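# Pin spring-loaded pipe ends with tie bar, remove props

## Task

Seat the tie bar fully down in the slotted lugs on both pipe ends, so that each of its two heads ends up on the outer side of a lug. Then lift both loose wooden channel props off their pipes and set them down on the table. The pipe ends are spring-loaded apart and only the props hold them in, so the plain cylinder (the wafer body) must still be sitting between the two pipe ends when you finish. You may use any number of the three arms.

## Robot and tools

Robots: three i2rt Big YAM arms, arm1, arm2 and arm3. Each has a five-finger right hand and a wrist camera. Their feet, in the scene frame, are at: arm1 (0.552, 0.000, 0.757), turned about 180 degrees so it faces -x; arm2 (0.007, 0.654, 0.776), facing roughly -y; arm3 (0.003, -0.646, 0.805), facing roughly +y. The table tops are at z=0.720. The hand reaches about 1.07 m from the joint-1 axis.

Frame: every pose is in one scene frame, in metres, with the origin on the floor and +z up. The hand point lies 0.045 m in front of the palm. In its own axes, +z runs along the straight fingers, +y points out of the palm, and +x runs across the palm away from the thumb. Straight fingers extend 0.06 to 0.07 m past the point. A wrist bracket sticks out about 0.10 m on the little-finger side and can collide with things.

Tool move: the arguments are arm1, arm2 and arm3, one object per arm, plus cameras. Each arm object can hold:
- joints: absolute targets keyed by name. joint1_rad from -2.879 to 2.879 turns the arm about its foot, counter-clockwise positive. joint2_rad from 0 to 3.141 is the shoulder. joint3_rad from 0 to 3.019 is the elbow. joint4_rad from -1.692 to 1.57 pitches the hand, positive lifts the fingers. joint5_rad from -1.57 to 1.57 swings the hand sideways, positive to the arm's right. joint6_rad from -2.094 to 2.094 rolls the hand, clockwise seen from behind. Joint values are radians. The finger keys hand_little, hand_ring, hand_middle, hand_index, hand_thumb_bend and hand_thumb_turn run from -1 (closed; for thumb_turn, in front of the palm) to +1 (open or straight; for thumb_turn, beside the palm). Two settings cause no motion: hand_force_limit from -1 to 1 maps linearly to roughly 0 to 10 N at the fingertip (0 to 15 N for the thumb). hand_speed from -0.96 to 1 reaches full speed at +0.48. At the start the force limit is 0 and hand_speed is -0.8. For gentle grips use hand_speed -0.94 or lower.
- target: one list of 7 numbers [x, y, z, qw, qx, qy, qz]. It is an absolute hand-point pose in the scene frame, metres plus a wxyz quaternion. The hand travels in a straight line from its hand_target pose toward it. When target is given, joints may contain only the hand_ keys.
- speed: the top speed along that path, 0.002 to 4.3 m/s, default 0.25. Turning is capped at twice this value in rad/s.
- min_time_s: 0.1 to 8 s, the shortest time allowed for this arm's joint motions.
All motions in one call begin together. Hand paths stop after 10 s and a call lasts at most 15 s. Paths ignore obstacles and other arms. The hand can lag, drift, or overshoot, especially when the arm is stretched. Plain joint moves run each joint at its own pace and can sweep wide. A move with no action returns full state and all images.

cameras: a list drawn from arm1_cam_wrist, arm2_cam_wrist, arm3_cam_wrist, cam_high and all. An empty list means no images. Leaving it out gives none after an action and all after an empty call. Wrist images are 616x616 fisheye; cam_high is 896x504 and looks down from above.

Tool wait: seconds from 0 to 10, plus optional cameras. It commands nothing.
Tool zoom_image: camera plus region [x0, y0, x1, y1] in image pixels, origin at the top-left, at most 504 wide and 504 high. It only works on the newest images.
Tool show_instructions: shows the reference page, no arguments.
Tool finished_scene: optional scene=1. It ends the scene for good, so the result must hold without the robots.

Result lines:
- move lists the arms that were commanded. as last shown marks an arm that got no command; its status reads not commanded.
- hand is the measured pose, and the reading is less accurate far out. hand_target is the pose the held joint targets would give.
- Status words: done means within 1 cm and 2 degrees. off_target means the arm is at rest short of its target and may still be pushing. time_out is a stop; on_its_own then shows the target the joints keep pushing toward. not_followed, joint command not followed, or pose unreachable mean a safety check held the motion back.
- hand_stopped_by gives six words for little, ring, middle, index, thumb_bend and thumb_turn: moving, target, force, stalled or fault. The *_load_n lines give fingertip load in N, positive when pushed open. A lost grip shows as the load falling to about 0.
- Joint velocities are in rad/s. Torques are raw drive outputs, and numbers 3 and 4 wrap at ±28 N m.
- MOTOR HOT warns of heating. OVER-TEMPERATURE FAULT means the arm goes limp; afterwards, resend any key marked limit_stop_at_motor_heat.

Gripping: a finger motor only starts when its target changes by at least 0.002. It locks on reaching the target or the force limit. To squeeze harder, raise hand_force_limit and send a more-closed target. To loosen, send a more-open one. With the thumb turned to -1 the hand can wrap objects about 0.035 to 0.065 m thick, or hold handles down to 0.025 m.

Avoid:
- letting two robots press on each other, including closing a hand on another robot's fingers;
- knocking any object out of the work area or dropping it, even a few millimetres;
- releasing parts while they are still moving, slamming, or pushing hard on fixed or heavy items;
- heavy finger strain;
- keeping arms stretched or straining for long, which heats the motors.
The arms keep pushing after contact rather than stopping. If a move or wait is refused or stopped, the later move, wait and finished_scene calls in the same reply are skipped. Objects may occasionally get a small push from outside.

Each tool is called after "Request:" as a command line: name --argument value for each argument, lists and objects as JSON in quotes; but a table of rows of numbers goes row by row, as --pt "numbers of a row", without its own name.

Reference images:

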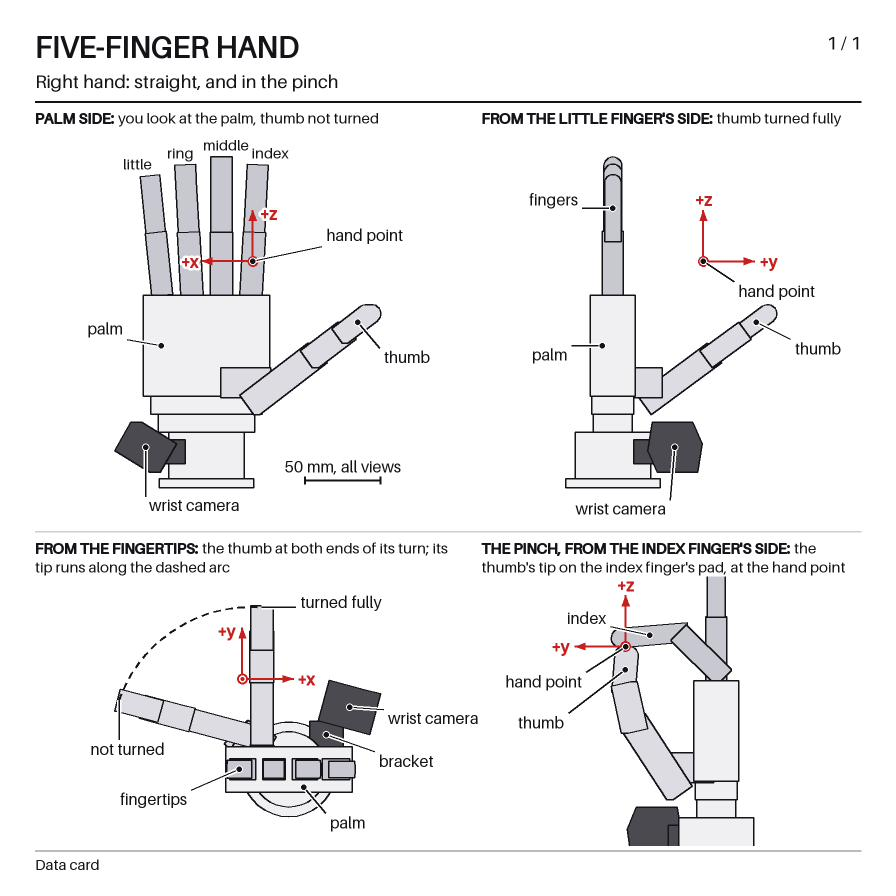

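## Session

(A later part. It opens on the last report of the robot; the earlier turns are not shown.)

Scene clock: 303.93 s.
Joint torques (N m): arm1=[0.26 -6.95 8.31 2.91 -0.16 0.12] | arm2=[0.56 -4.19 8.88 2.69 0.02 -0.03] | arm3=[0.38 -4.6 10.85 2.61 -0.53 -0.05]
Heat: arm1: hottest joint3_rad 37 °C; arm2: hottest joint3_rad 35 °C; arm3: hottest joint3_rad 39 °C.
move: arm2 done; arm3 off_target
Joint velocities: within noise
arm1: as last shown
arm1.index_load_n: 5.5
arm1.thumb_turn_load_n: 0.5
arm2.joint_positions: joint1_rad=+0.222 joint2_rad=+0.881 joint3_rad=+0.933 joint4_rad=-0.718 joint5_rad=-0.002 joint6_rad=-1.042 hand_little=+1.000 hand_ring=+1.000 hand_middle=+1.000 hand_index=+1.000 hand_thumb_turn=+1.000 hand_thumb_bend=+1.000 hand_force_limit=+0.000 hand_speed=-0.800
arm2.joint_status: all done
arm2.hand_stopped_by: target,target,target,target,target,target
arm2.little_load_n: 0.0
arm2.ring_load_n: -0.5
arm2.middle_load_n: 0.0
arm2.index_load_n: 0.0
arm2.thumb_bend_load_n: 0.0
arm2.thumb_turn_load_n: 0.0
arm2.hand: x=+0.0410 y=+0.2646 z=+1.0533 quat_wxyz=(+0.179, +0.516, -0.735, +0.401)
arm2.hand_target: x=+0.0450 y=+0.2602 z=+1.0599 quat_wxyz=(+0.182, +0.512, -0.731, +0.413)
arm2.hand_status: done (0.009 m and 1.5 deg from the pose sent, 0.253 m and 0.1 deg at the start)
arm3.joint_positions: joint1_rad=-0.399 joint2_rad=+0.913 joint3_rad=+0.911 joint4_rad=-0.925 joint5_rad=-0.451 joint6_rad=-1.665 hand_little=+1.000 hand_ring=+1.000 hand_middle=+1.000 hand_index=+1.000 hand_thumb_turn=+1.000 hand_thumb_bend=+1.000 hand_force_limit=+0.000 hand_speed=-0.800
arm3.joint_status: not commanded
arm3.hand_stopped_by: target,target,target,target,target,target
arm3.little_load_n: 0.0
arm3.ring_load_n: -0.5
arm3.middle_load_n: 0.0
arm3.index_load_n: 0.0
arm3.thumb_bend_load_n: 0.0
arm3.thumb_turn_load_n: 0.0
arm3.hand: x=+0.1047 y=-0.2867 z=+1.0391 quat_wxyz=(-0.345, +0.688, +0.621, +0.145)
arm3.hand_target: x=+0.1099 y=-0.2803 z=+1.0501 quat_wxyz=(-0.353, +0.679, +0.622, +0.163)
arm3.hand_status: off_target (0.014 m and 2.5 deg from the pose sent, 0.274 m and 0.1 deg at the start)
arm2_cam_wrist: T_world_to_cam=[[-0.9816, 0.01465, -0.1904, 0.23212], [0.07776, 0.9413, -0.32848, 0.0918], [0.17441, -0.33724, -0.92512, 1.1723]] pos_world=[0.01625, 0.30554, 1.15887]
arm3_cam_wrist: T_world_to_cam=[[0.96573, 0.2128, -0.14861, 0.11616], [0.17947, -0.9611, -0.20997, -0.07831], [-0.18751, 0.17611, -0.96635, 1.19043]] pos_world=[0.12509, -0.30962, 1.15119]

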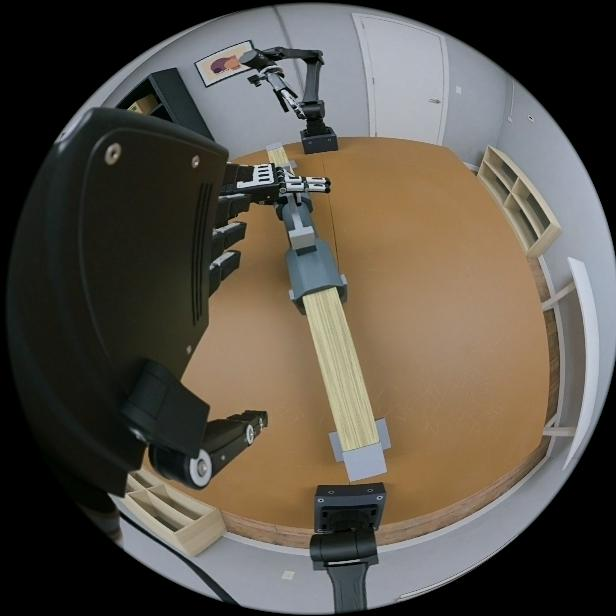

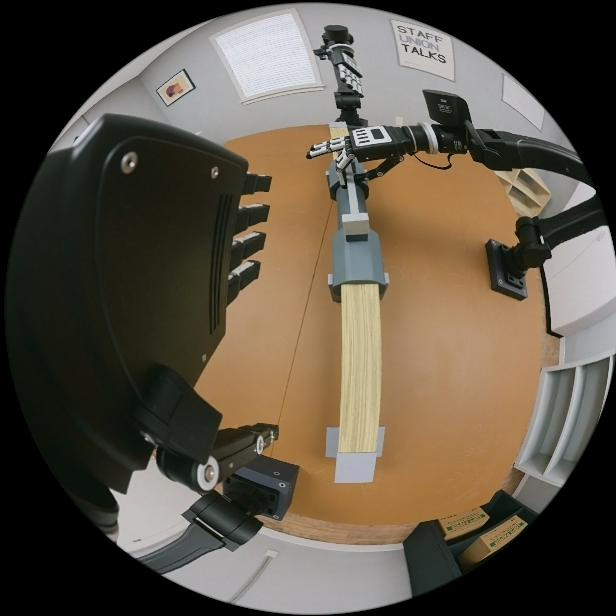

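Request:
move --arm1 '{"target":[0.0699,-0.0245,0.926,0.3986,-0.4940,-0.6014,0.4853],"speed":0.04}' --cameras '["cam_high","arm2_cam_wrist","arm3_cam_wrist"]'

Request:
zoom_image --camera "arm2_cam_wrist" --region '[260, 170, 360, 270]'

Request:
zoom_image --camera "arm3_cam_wrist" --region '[300, 150, 400, 250]'

Request:
zoom_image --camera "cam_high" --region '[400, 215, 480, 265]'

Request:
zoom_image --camera "cam_high" --region '[460, 215, 540, 265]'

Scene clock: 331.93 s.
Joint torques (N m): arm1=[-0.44 -7 8.49 2.89 -0.24 0.08] | arm2=[0.5 -4.19 8.88 2.69 0.02 -0.03] | arm3=[0.44 -4.66 10.84 2.59 -0.53 -0.05]
Heat: arm1: hottest joint3_rad 36 °C; arm2: hottest joint3_rad 37 °C; arm3: hottest joint3_rad 39 °C.
move: arm1 off_target
Joint velocities: within noise
arm1.joint_positions: joint1_rad=-0.114 joint2_rad=+1.162 joint3_rad=+0.541 joint4_rad=+0.354 joint5_rad=-0.311 joint6_rad=-0.077 hand_little=+1.000 hand_ring=+1.000 hand_middle=-0.082 hand_index=-0.090 hand_thumb_turn=-1.000 hand_thumb_bend=+0.065 hand_force_limit=-0.100 hand_speed=-0.920
arm1.joint_status: not commanded
arm1.hand_stopped_by: target,target,force,force,force,target
arm1.little_load_n: 0.0
arm1.ring_load_n: 0.0
arm1.middle_load_n: 5.5
arm1.index_load_n: 5.0
arm1.thumb_bend_load_n: 4.5
arm1.thumb_turn_load_n: 0.0
arm1.hand: x=+0.0757 y=-0.0218 z=+0.9132 quat_wxyz=(-0.388, +0.506, +0.608, -0.473)
arm1.hand_target: x=+0.0702 y=-0.0246 z=+0.9261 quat_wxyz=(-0.398, +0.494, +0.601, -0.485)
arm1.hand_status: off_target (0.014 m and 2.4 deg from the pose sent, 0.013 m and 2.7 deg at the start)
arm2, arm3: as last shown
arm3.ring_load_n: 0.0
arm3.thumb_turn_load_n: 0.5
pictures: arm2_cam_wrist, arm3_cam_wrist, cam_high
arm2_cam_wrist: T_world_to_cam=[[-0.9816, 0.01465, -0.1904, 0.23212], [0.07776, 0.9413, -0.32848, 0.0918], [0.17441, -0.33724, -0.92512, 1.1723]] pos_world=[0.01625, 0.30554, 1.15887]
arm3_cam_wrist: T_world_to_cam=[[0.96573, 0.2128, -0.14861, 0.11616], [0.17947, -0.9611, -0.20997, -0.07831], [-0.18751, 0.17611, -0.96635, 1.19043]] pos_world=[0.12509, -0.30962, 1.15119]

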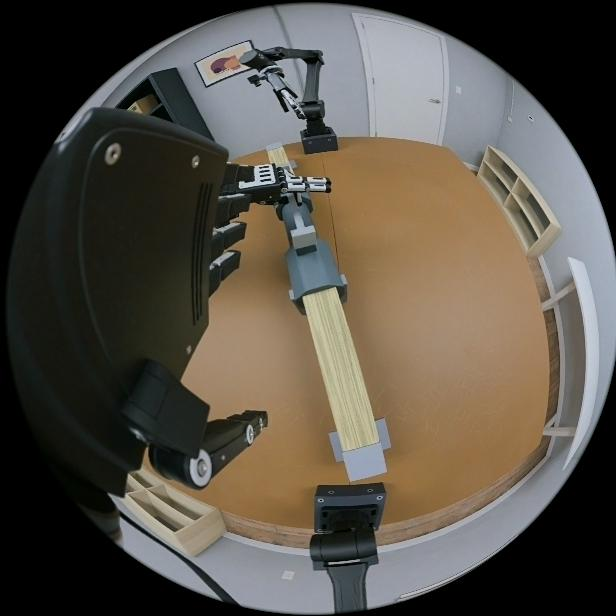

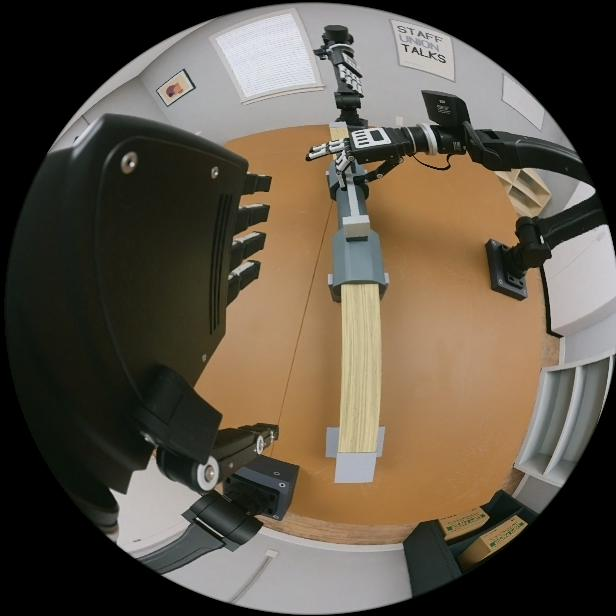

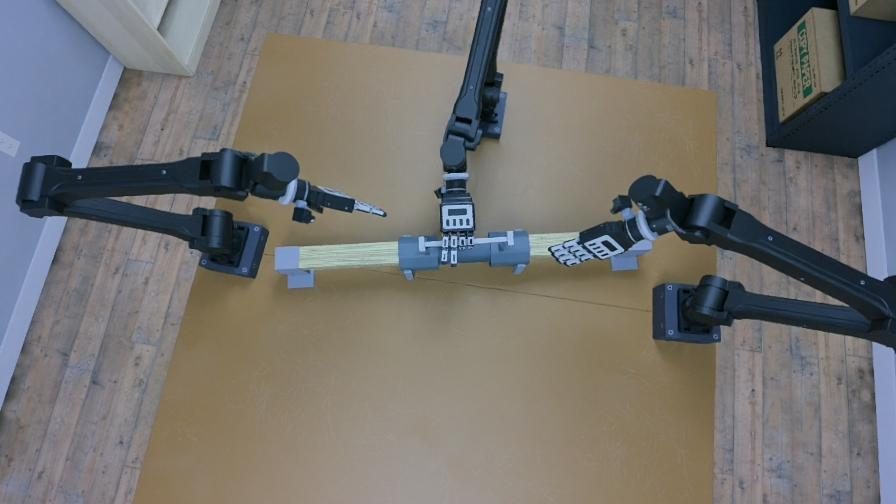

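Scaled by 5.040 from the camera's image (finer frame: 880x880).

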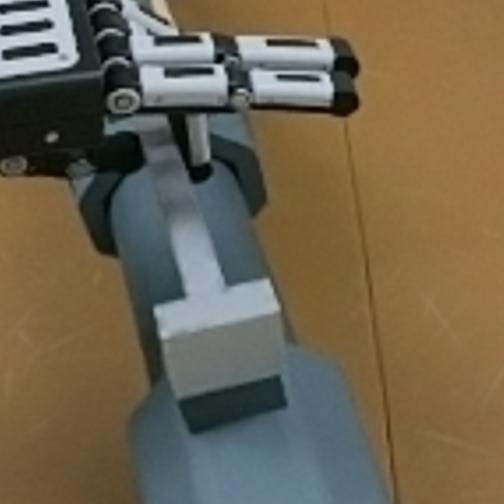

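Scaled by 5.040 from the camera's image (finer frame: 880x880).

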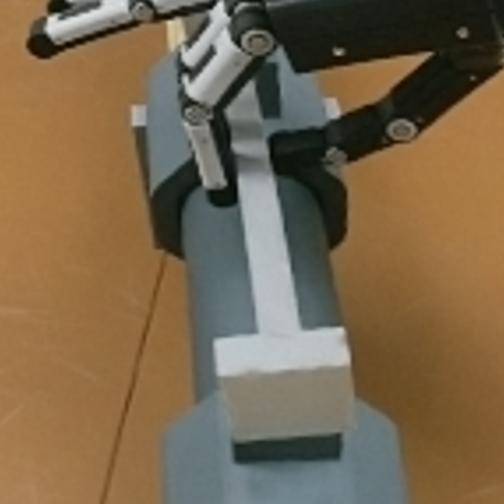

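Scaled by 6.300 from the camera's image (finer frame: 1280x720).

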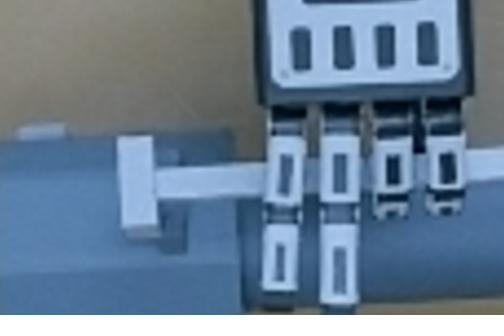

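Scaled by 6.300 from the camera's image (finer frame: 1280x720).

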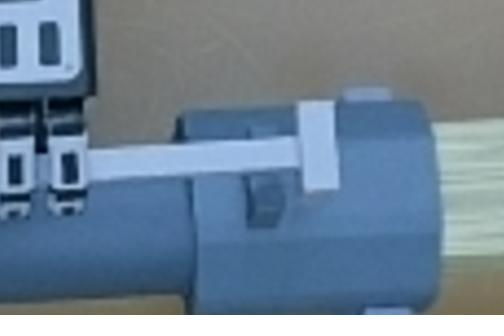

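Request:
move --arm1 '{"target":[0.0685,-0.0208,0.9245,0.3986,-0.4940,-0.6014,0.4853],"speed":0.04}' --cameras '["cam_high","arm2_cam_wrist","arm3_cam_wrist"]'

Request:
zoom_image --camera "arm2_cam_wrist" --region '[260, 170, 360, 270]'

Request:
zoom_image --camera "arm3_cam_wrist" --region '[300, 150, 400, 250]'

Request:
zoom_image --camera "cam_high" --region '[400, 215, 480, 265]'

Request:
zoom_image --camera "cam_high" --region '[460, 215, 540, 265]'

Scene clock: 341.53 s.
Joint torques (N m): arm1=[-1.26 -6.77 8.64 2.82 -0.26 0.05] | arm2=[0.5 -4.19 8.88 2.67 0.02 -0.03] | arm3=[0.5 -4.66 10.85 2.61 -0.53 -0.05]
Heat: arm1: hottest joint3_rad 36 °C; arm2: hottest joint3_rad 38 °C; arm3: hottest joint3_rad 39 °C.
move: arm1 off_target
Joint velocities: within noise
arm1.joint_positions: joint1_rad=-0.114 joint2_rad=+1.170 joint3_rad=+0.541 joint4_rad=+0.361 joint5_rad=-0.321 joint6_rad=-0.077 hand_little=+1.000 hand_ring=+1.000 hand_middle=-0.082 hand_index=-0.090 hand_thumb_turn=-1.000 hand_thumb_bend=+0.065 hand_force_limit=-0.100 hand_speed=-0.920
arm1.joint_status: not commanded
arm1.hand_stopped_by: target,target,force,force,force,target
arm1.little_load_n: 0.0
arm1.ring_load_n: 0.0
arm1.middle_load_n: 5.5
arm1.index_load_n: 5.0
arm1.thumb_bend_load_n: 4.5
arm1.thumb_turn_load_n: 0.0
arm1.hand: x=+0.0752 y=-0.0236 z=+0.9119 quat_wxyz=(-0.385, +0.503, +0.610, -0.476)
arm1.hand_target: x=+0.0688 y=-0.0209 z=+0.9245 quat_wxyz=(-0.398, +0.494, +0.602, -0.485)
arm1.hand_status: off_target (0.015 m and 2.4 deg from the pose sent, 0.014 m and 2.4 deg at the start)
arm2, arm3: as last shown
arm2.ring_load_n: 0.0
arm3.little_load_n: 0.5
arm3.thumb_turn_load_n: 0.0
pictures: arm2_cam_wrist, arm3_cam_wrist, cam_high
arm2_cam_wrist: T_world_to_cam=[[-0.9816, 0.01465, -0.1904, 0.23212], [0.07776, 0.9413, -0.32848, 0.0918], [0.17441, -0.33724, -0.92512, 1.1723]] pos_world=[0.01625, 0.30554, 1.15887]
arm3_cam_wrist: T_world_to_cam=[[0.96573, 0.2128, -0.14861, 0.11616], [0.17947, -0.9611, -0.20997, -0.07831], [-0.18751, 0.17611, -0.96635, 1.19043]] pos_world=[0.12509, -0.30962, 1.15119]

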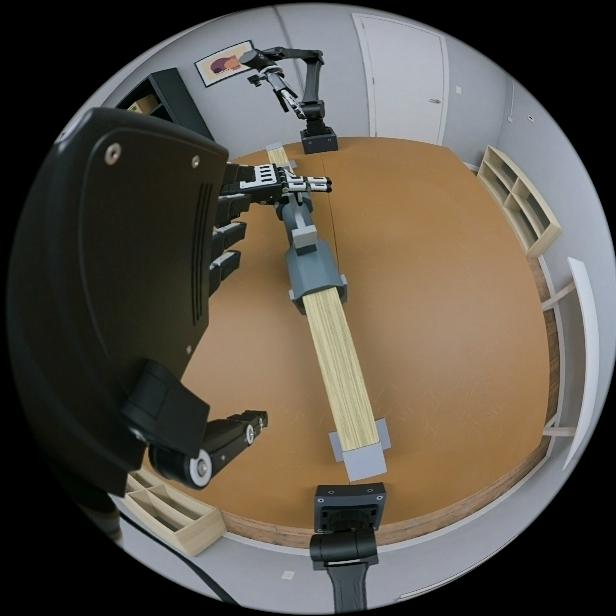

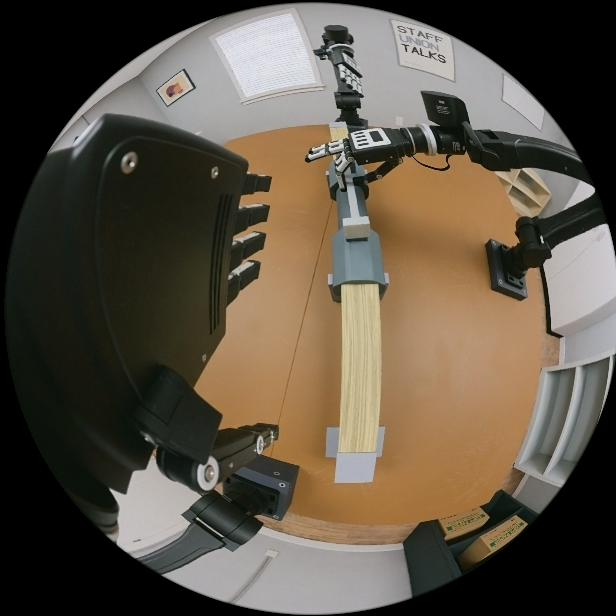

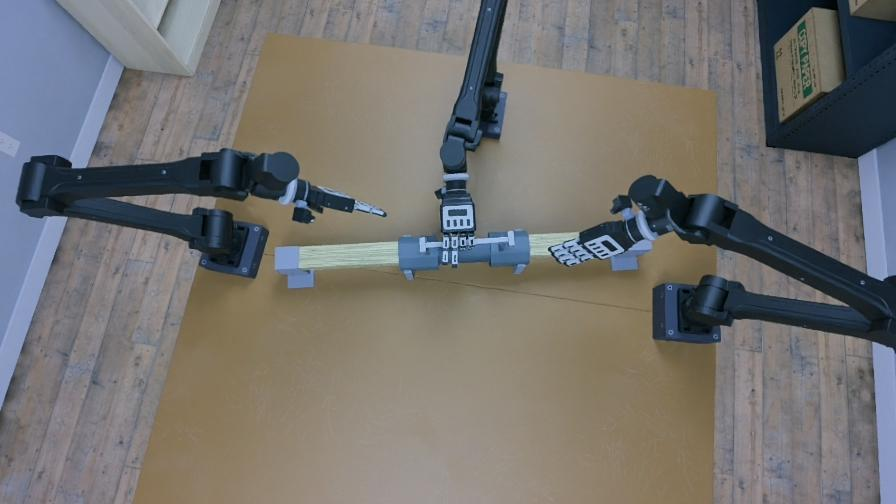

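Scaled by 5.040 from the camera's image (finer frame: 880x880).

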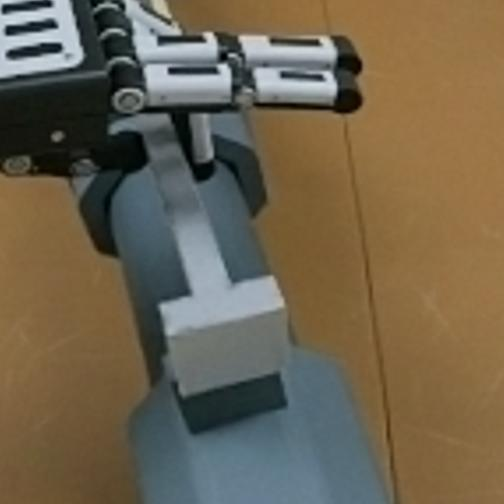

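Scaled by 5.040 from the camera's image (finer frame: 880x880).

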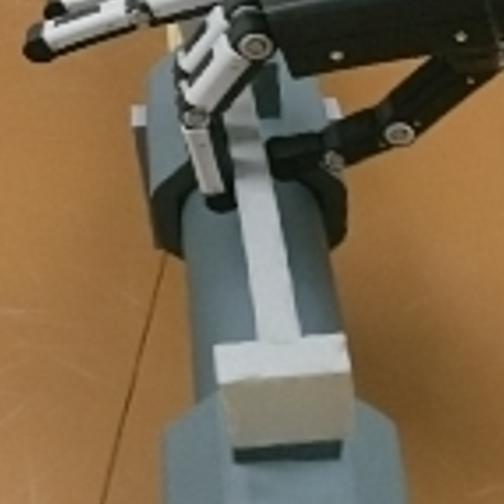

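Scaled by 6.300 from the camera's image (finer frame: 1280x720).

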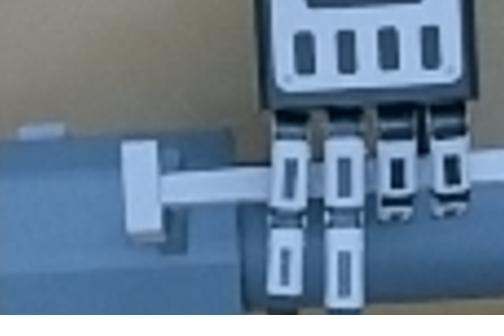

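Scaled by 6.300 from the camera's image (finer frame: 1280x720).

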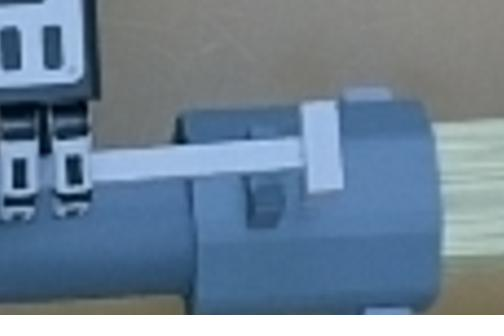

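Request:
move --arm1 '{"target":[0.0685,0.000,0.934,0.4020,-0.4982,-0.5979,0.4825],"speed":0.06}'

Request:
move --arm1 '{"target":[0.0685,-0.0208,0.926,0.4000,-0.4960,-0.5995,0.4840],"speed":0.04}' --cameras '["cam_high","arm2_cam_wrist","arm3_cam_wrist"]'

Request:
zoom_image --camera "arm2_cam_wrist" --region '[260, 170, 360, 270]'

Request:
zoom_image --camera "arm3_cam_wrist" --region '[300, 150, 400, 250]'

Request:
zoom_image --camera "cam_high" --region '[400, 215, 480, 265]'

Request:
zoom_image --camera "cam_high" --region '[460, 215, 540, 265]'

Scene clock: 349.23 s.
Joint torques (N m): arm1=[-1.49 -8.12 10.43 1.57 -0.26 -0.02] | arm2=[0.56 -4.19 8.88 2.69 0.02 -0.03] | arm3=[0.5 -4.66 10.86 2.62 -0.53 -0.05]
Heat: arm1: hottest joint3_rad 35 °C; arm2: hottest joint3_rad 38 °C; arm3: hottest joint3_rad 39 °C.
move: arm1 off_target
Joint velocities: within noise
arm1.joint_positions: joint1_rad=-0.168 joint2_rad=+1.170 joint3_rad=+0.541 joint4_rad=+0.357 joint5_rad=-0.363 joint6_rad=-0.079 hand_little=+1.000 hand_ring=+1.000 hand_middle=-0.082 hand_index=-0.090 hand_thumb_turn=-1.000 hand_thumb_bend=+0.065 hand_force_limit=-0.100 hand_speed=-0.920
arm1.joint_status: not commanded
arm1.hand_stopped_by: target,target,force,force,force,target
arm1.little_load_n: 0.0
arm1.ring_load_n: 0.0
arm1.middle_load_n: 5.5
arm1.index_load_n: 5.0
arm1.thumb_bend_load_n: 4.5
arm1.thumb_turn_load_n: 0.0
arm1.hand: x=+0.0773 y=-0.0055 z=+0.9119 quat_wxyz=(-0.385, +0.510, +0.604, -0.476)
arm1.hand_target: x=+0.0690 y=-0.0002 z=+0.9340 quat_wxyz=(-0.402, +0.498, +0.598, -0.482)
arm1.hand_status: off_target (0.024 m and 2.6 deg from the pose sent, 0.033 m and 2.5 deg at the start)
arm2, arm3: as last shown
arm3.little_load_n: 0.0
pictures: none

Scene clock: 350.30 s.
Joint torques (N m): arm1=[0.15 -7.3 8.72 2.8 -0.01 0.09] | arm2=[0.5 -4.19 8.88 2.69 0.02 -0.03] | arm3=[0.44 -4.6 10.86 2.62 -0.53 -0.06]
Heat: arm1: hottest joint3_rad 35 °C; arm2: hottest joint3_rad 38 °C; arm3: hottest joint3_rad 39 °C.
move: arm1 off_target
Joint velocities: within noise
arm1.joint_positions: joint1_rad=-0.126 joint2_rad=+1.170 joint3_rad=+0.541 joint4_rad=+0.357 joint5_rad=-0.319 joint6_rad=-0.079 hand_little=+1.000 hand_ring=+1.000 hand_middle=-0.082 hand_index=-0.090 hand_thumb_turn=-1.000 hand_thumb_bend=+0.065 hand_force_limit=-0.100 hand_speed=-0.920
arm1.joint_status: not commanded
arm1.hand_stopped_by: target,target,force,force,force,target
arm1.little_load_n: 0.0
arm1.ring_load_n: 0.0
arm1.middle_load_n: 5.5
arm1.index_load_n: 5.0
arm1.thumb_bend_load_n: 4.5
arm1.thumb_turn_load_n: 0.0
arm1.hand: x=+0.0753 y=-0.0172 z=+0.9109 quat_wxyz=(-0.388, +0.508, +0.608, -0.472)
arm1.hand_target: x=+0.0689 y=-0.0208 z=+0.9260 quat_wxyz=(-0.400, +0.496, +0.600, -0.484)
arm1.hand_status: off_target (0.017 m and 2.6 deg from the pose sent, 0.023 m and 2.5 deg at the start)
arm2, arm3: as last shown
pictures: arm2_cam_wrist, arm3_cam_wrist, cam_high
arm2_cam_wrist: T_world_to_cam=[[-0.9816, 0.01465, -0.1904, 0.23212], [0.07776, 0.9413, -0.32848, 0.0918], [0.17441, -0.33724, -0.92512, 1.1723]] pos_world=[0.01625, 0.30554, 1.15887]
arm3_cam_wrist: T_world_to_cam=[[0.96573, 0.2128, -0.14861, 0.11616], [0.17947, -0.9611, -0.20997, -0.07831], [-0.18751, 0.17611, -0.96635, 1.19043]] pos_world=[0.12509, -0.30962, 1.15119]

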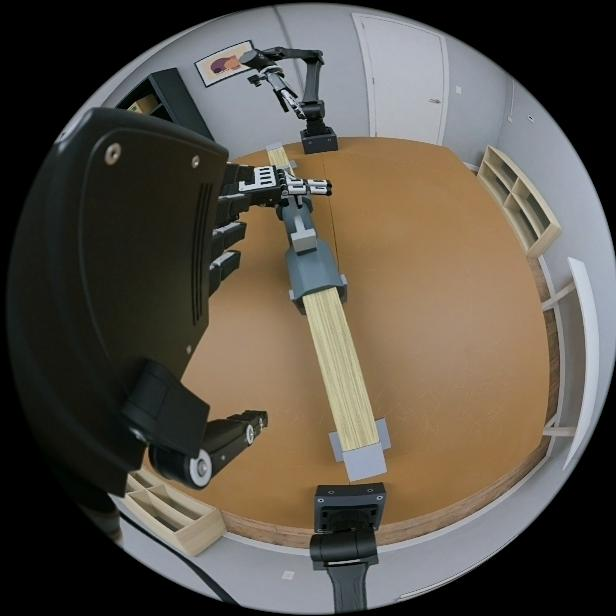

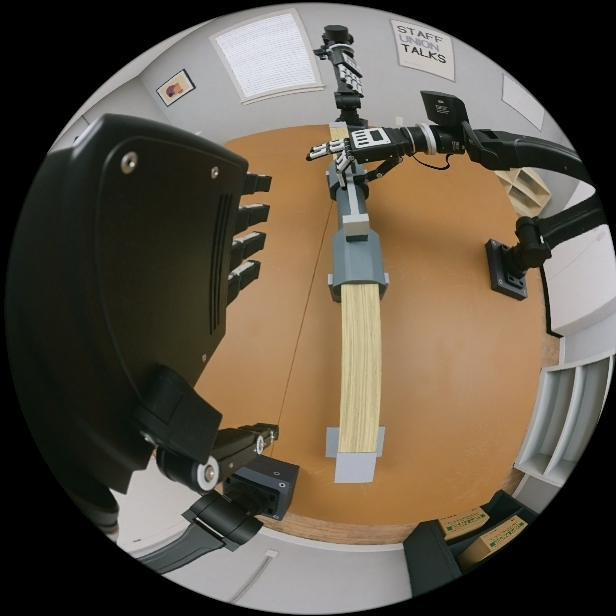

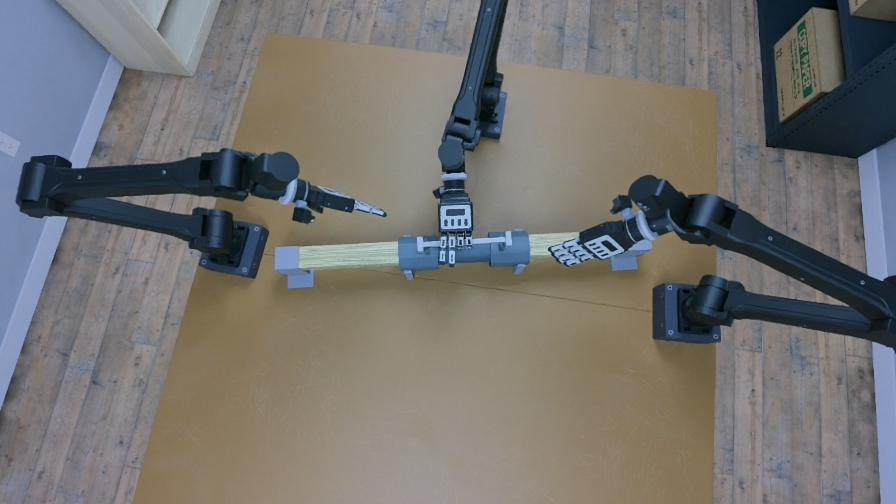

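Scaled by 5.040 from the camera's image (finer frame: 880x880).

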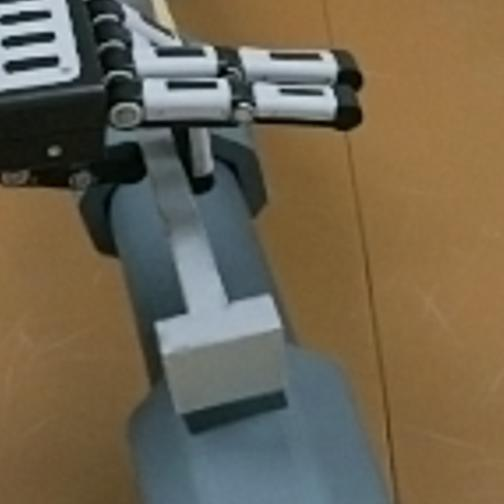

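Scaled by 5.040 from the camera's image (finer frame: 880x880).

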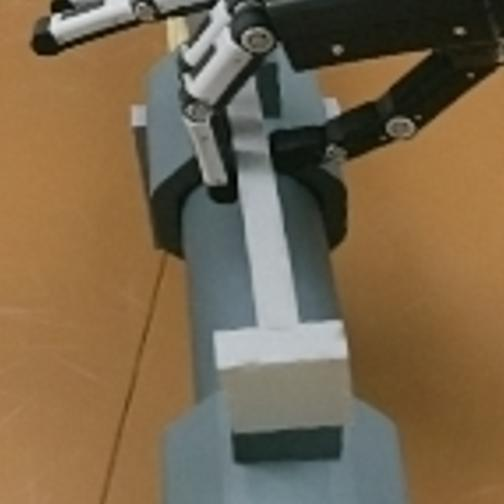

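Scaled by 6.300 from the camera's image (finer frame: 1280x720).

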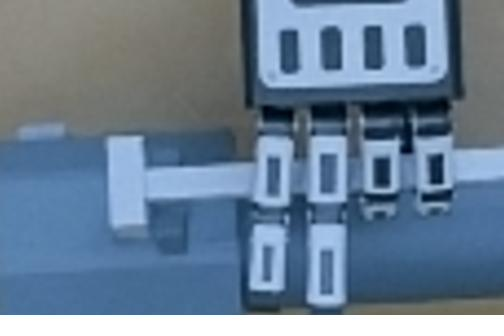

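Scaled by 6.300 from the camera's image (finer frame: 1280x720).

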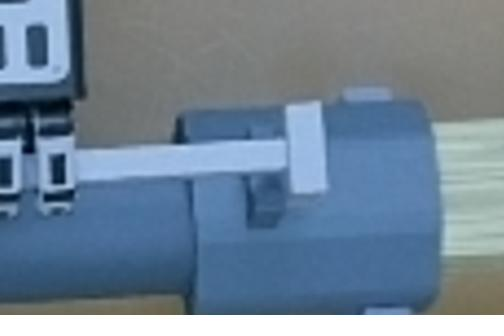

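Request:
move --arm1 '{"target":[0.0685,-0.0235,0.925,0.3980,-0.4930,-0.6010,0.4880],"speed":0.04}' --cameras '["cam_high","arm1_cam_wrist","arm2_cam_wrist","arm3_cam_wrist"]'

Request:
zoom_image --camera "arm1_cam_wrist" --region '[310, 70, 430, 190]'

Request:
zoom_image --camera "arm1_cam_wrist" --region '[280, 340, 400, 460]'

Request:
zoom_image --camera "arm2_cam_wrist" --region '[270, 200, 340, 270]'

Request:
zoom_image --camera "arm3_cam_wrist" --region '[320, 190, 390, 260]'

Request:
zoom_image --camera "cam_high" --region '[410, 225, 450, 255]'

Request:
zoom_image --camera "cam_high" --region '[485, 220, 525, 250]'

Scene clock: 364.07 s.
Joint torques (N m): arm1=[0.15 -7 8.46 2.88 -0.25 0.11] | arm2=[0.5 -4.19 8.88 2.69 0.02 -0.03] | arm3=[0.5 -4.54 10.85 2.62 -0.53 -0.06]
Heat: arm1: hottest joint3_rad 35 °C; arm2: hottest joint3_rad 38 °C; arm3: hottest joint3_rad 39 °C.
move: arm1 off_target
Joint velocities: within noise
arm1.joint_positions: joint1_rad=-0.126 joint2_rad=+1.171 joint3_rad=+0.541 joint4_rad=+0.366 joint5_rad=-0.321 joint6_rad=-0.079 hand_little=+1.000 hand_ring=+1.000 hand_middle=-0.082 hand_index=-0.090 hand_thumb_turn=-1.000 hand_thumb_bend=+0.065 hand_force_limit=-0.100 hand_speed=-0.920
arm1.joint_status: not commanded
arm1.hand_stopped_by: target,target,force,force,force,target
arm1.little_load_n: 0.0
arm1.ring_load_n: 0.0
arm1.middle_load_n: 5.5
arm1.index_load_n: 5.5
arm1.thumb_bend_load_n: 4.5
arm1.thumb_turn_load_n: 0.0
arm1.hand: x=+0.0743 y=-0.0175 z=+0.9123 quat_wxyz=(-0.390, +0.506, +0.607, -0.474)
arm1.hand_target: x=+0.0689 y=-0.0235 z=+0.9251 quat_wxyz=(-0.398, +0.493, +0.601, -0.488)
arm1.hand_status: off_target (0.015 m and 2.5 deg from the pose sent, 0.017 m and 2.9 deg at the start)
arm2, arm3: as last shown
pictures: arm1_cam_wrist, arm2_cam_wrist, arm3_cam_wrist, cam_high
arm1_cam_wrist: T_world_to_cam=[[0.23257, 0.30927, -0.9221, 0.82568], [0.68951, -0.72108, -0.06794, -0.00456], [-0.68592, -0.61999, -0.38095, 0.49892]] pos_world=[0.15333, 0.05069, 0.95111]
arm2_cam_wrist: T_world_to_cam=[[-0.9816, 0.01465, -0.1904, 0.23212], [0.07776, 0.9413, -0.32848, 0.0918], [0.17441, -0.33724, -0.92512, 1.1723]] pos_world=[0.01625, 0.30554, 1.15887]
arm3_cam_wrist: T_world_to_cam=[[0.96573, 0.2128, -0.14861, 0.11616], [0.17947, -0.9611, -0.20997, -0.07831], [-0.18751, 0.17611, -0.96635, 1.19043]] pos_world=[0.12509, -0.30962, 1.15119]

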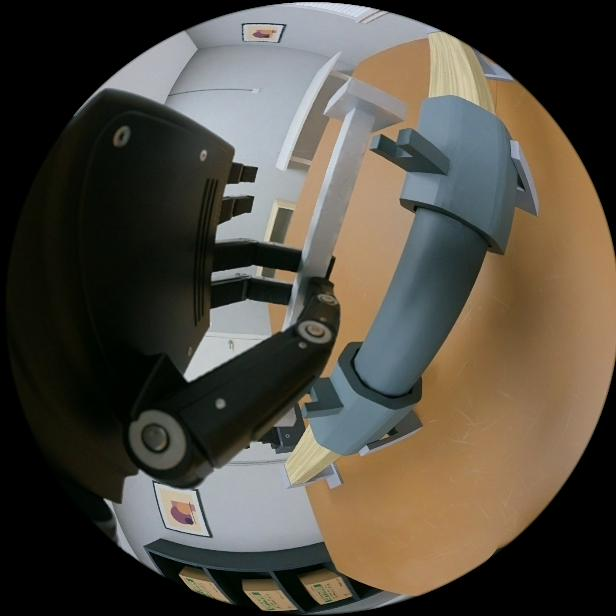

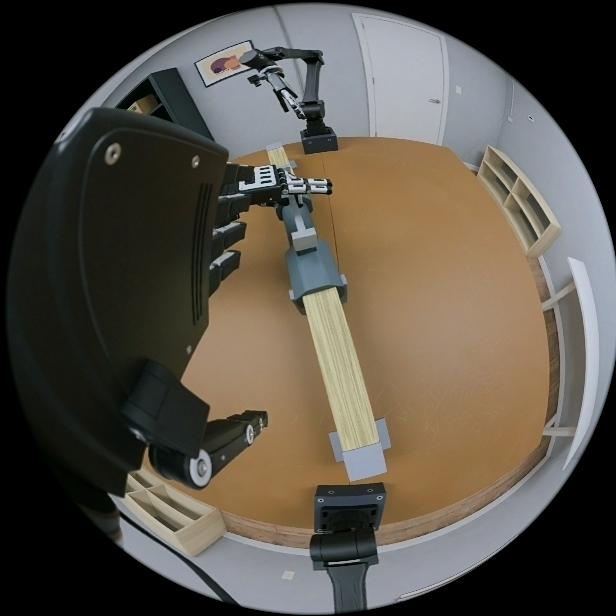

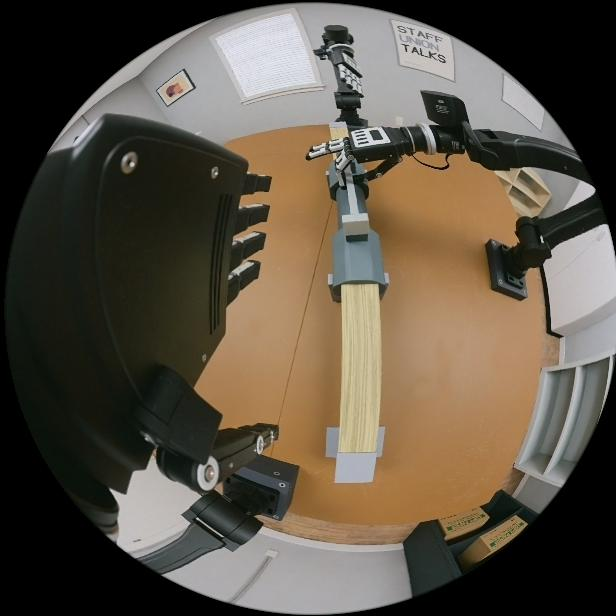

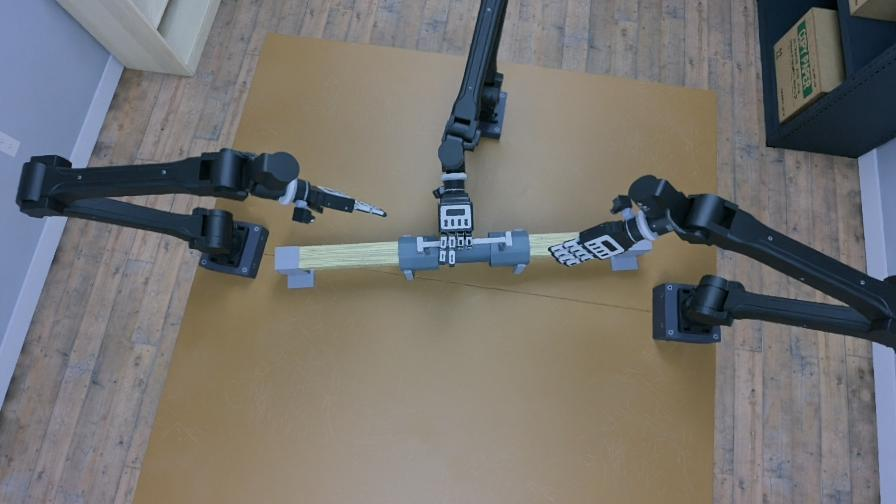

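Scaled by 4.200 from the camera's image (finer frame: 880x880).

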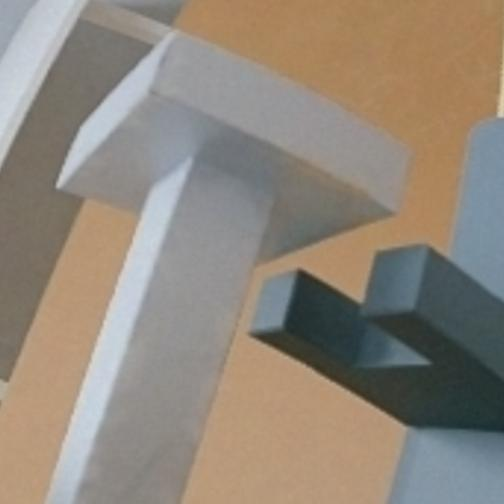

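Scaled by 4.200 from the camera's image (finer frame: 880x880).

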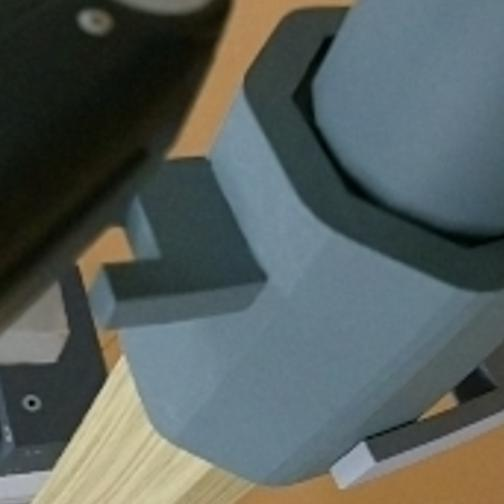

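Scaled by 7.200 from the camera's image (finer frame: 880x880).

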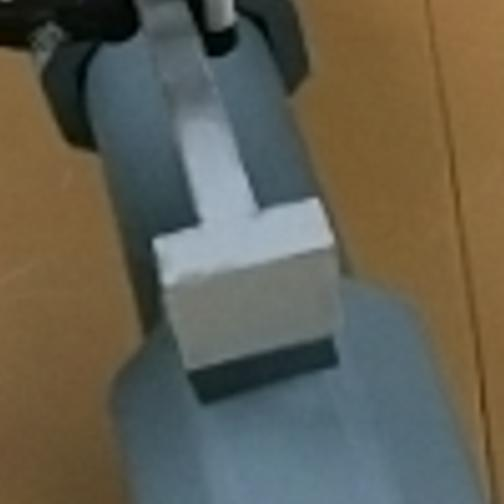

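Scaled by 7.200 from the camera's image (finer frame: 880x880).

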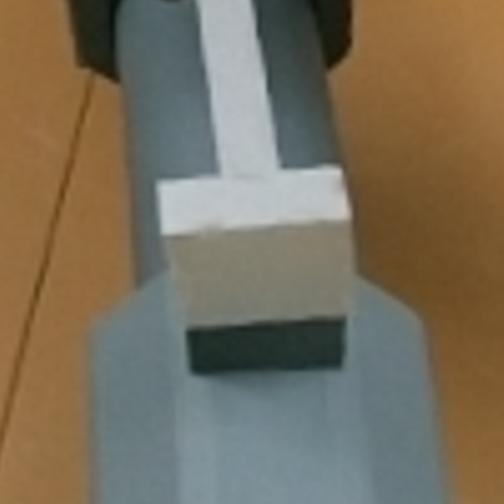

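Scaled by 12.600 from the camera's image (finer frame: 1280x720).

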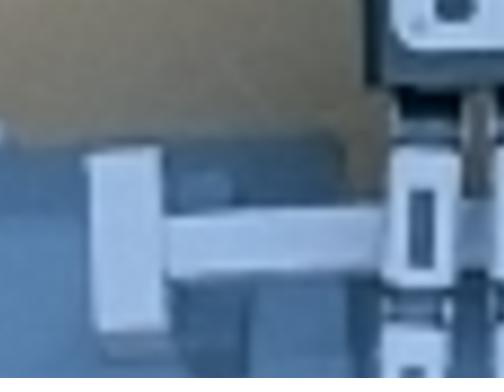

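Scaled by 12.600 from the camera's image (finer frame: 1280x720).

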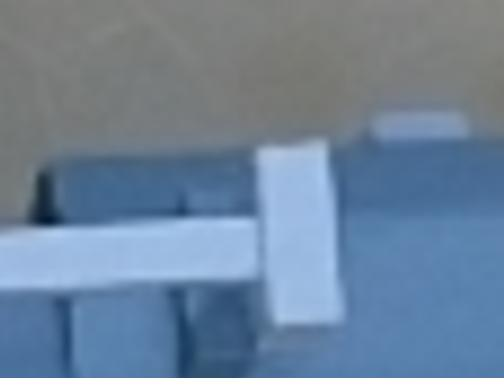

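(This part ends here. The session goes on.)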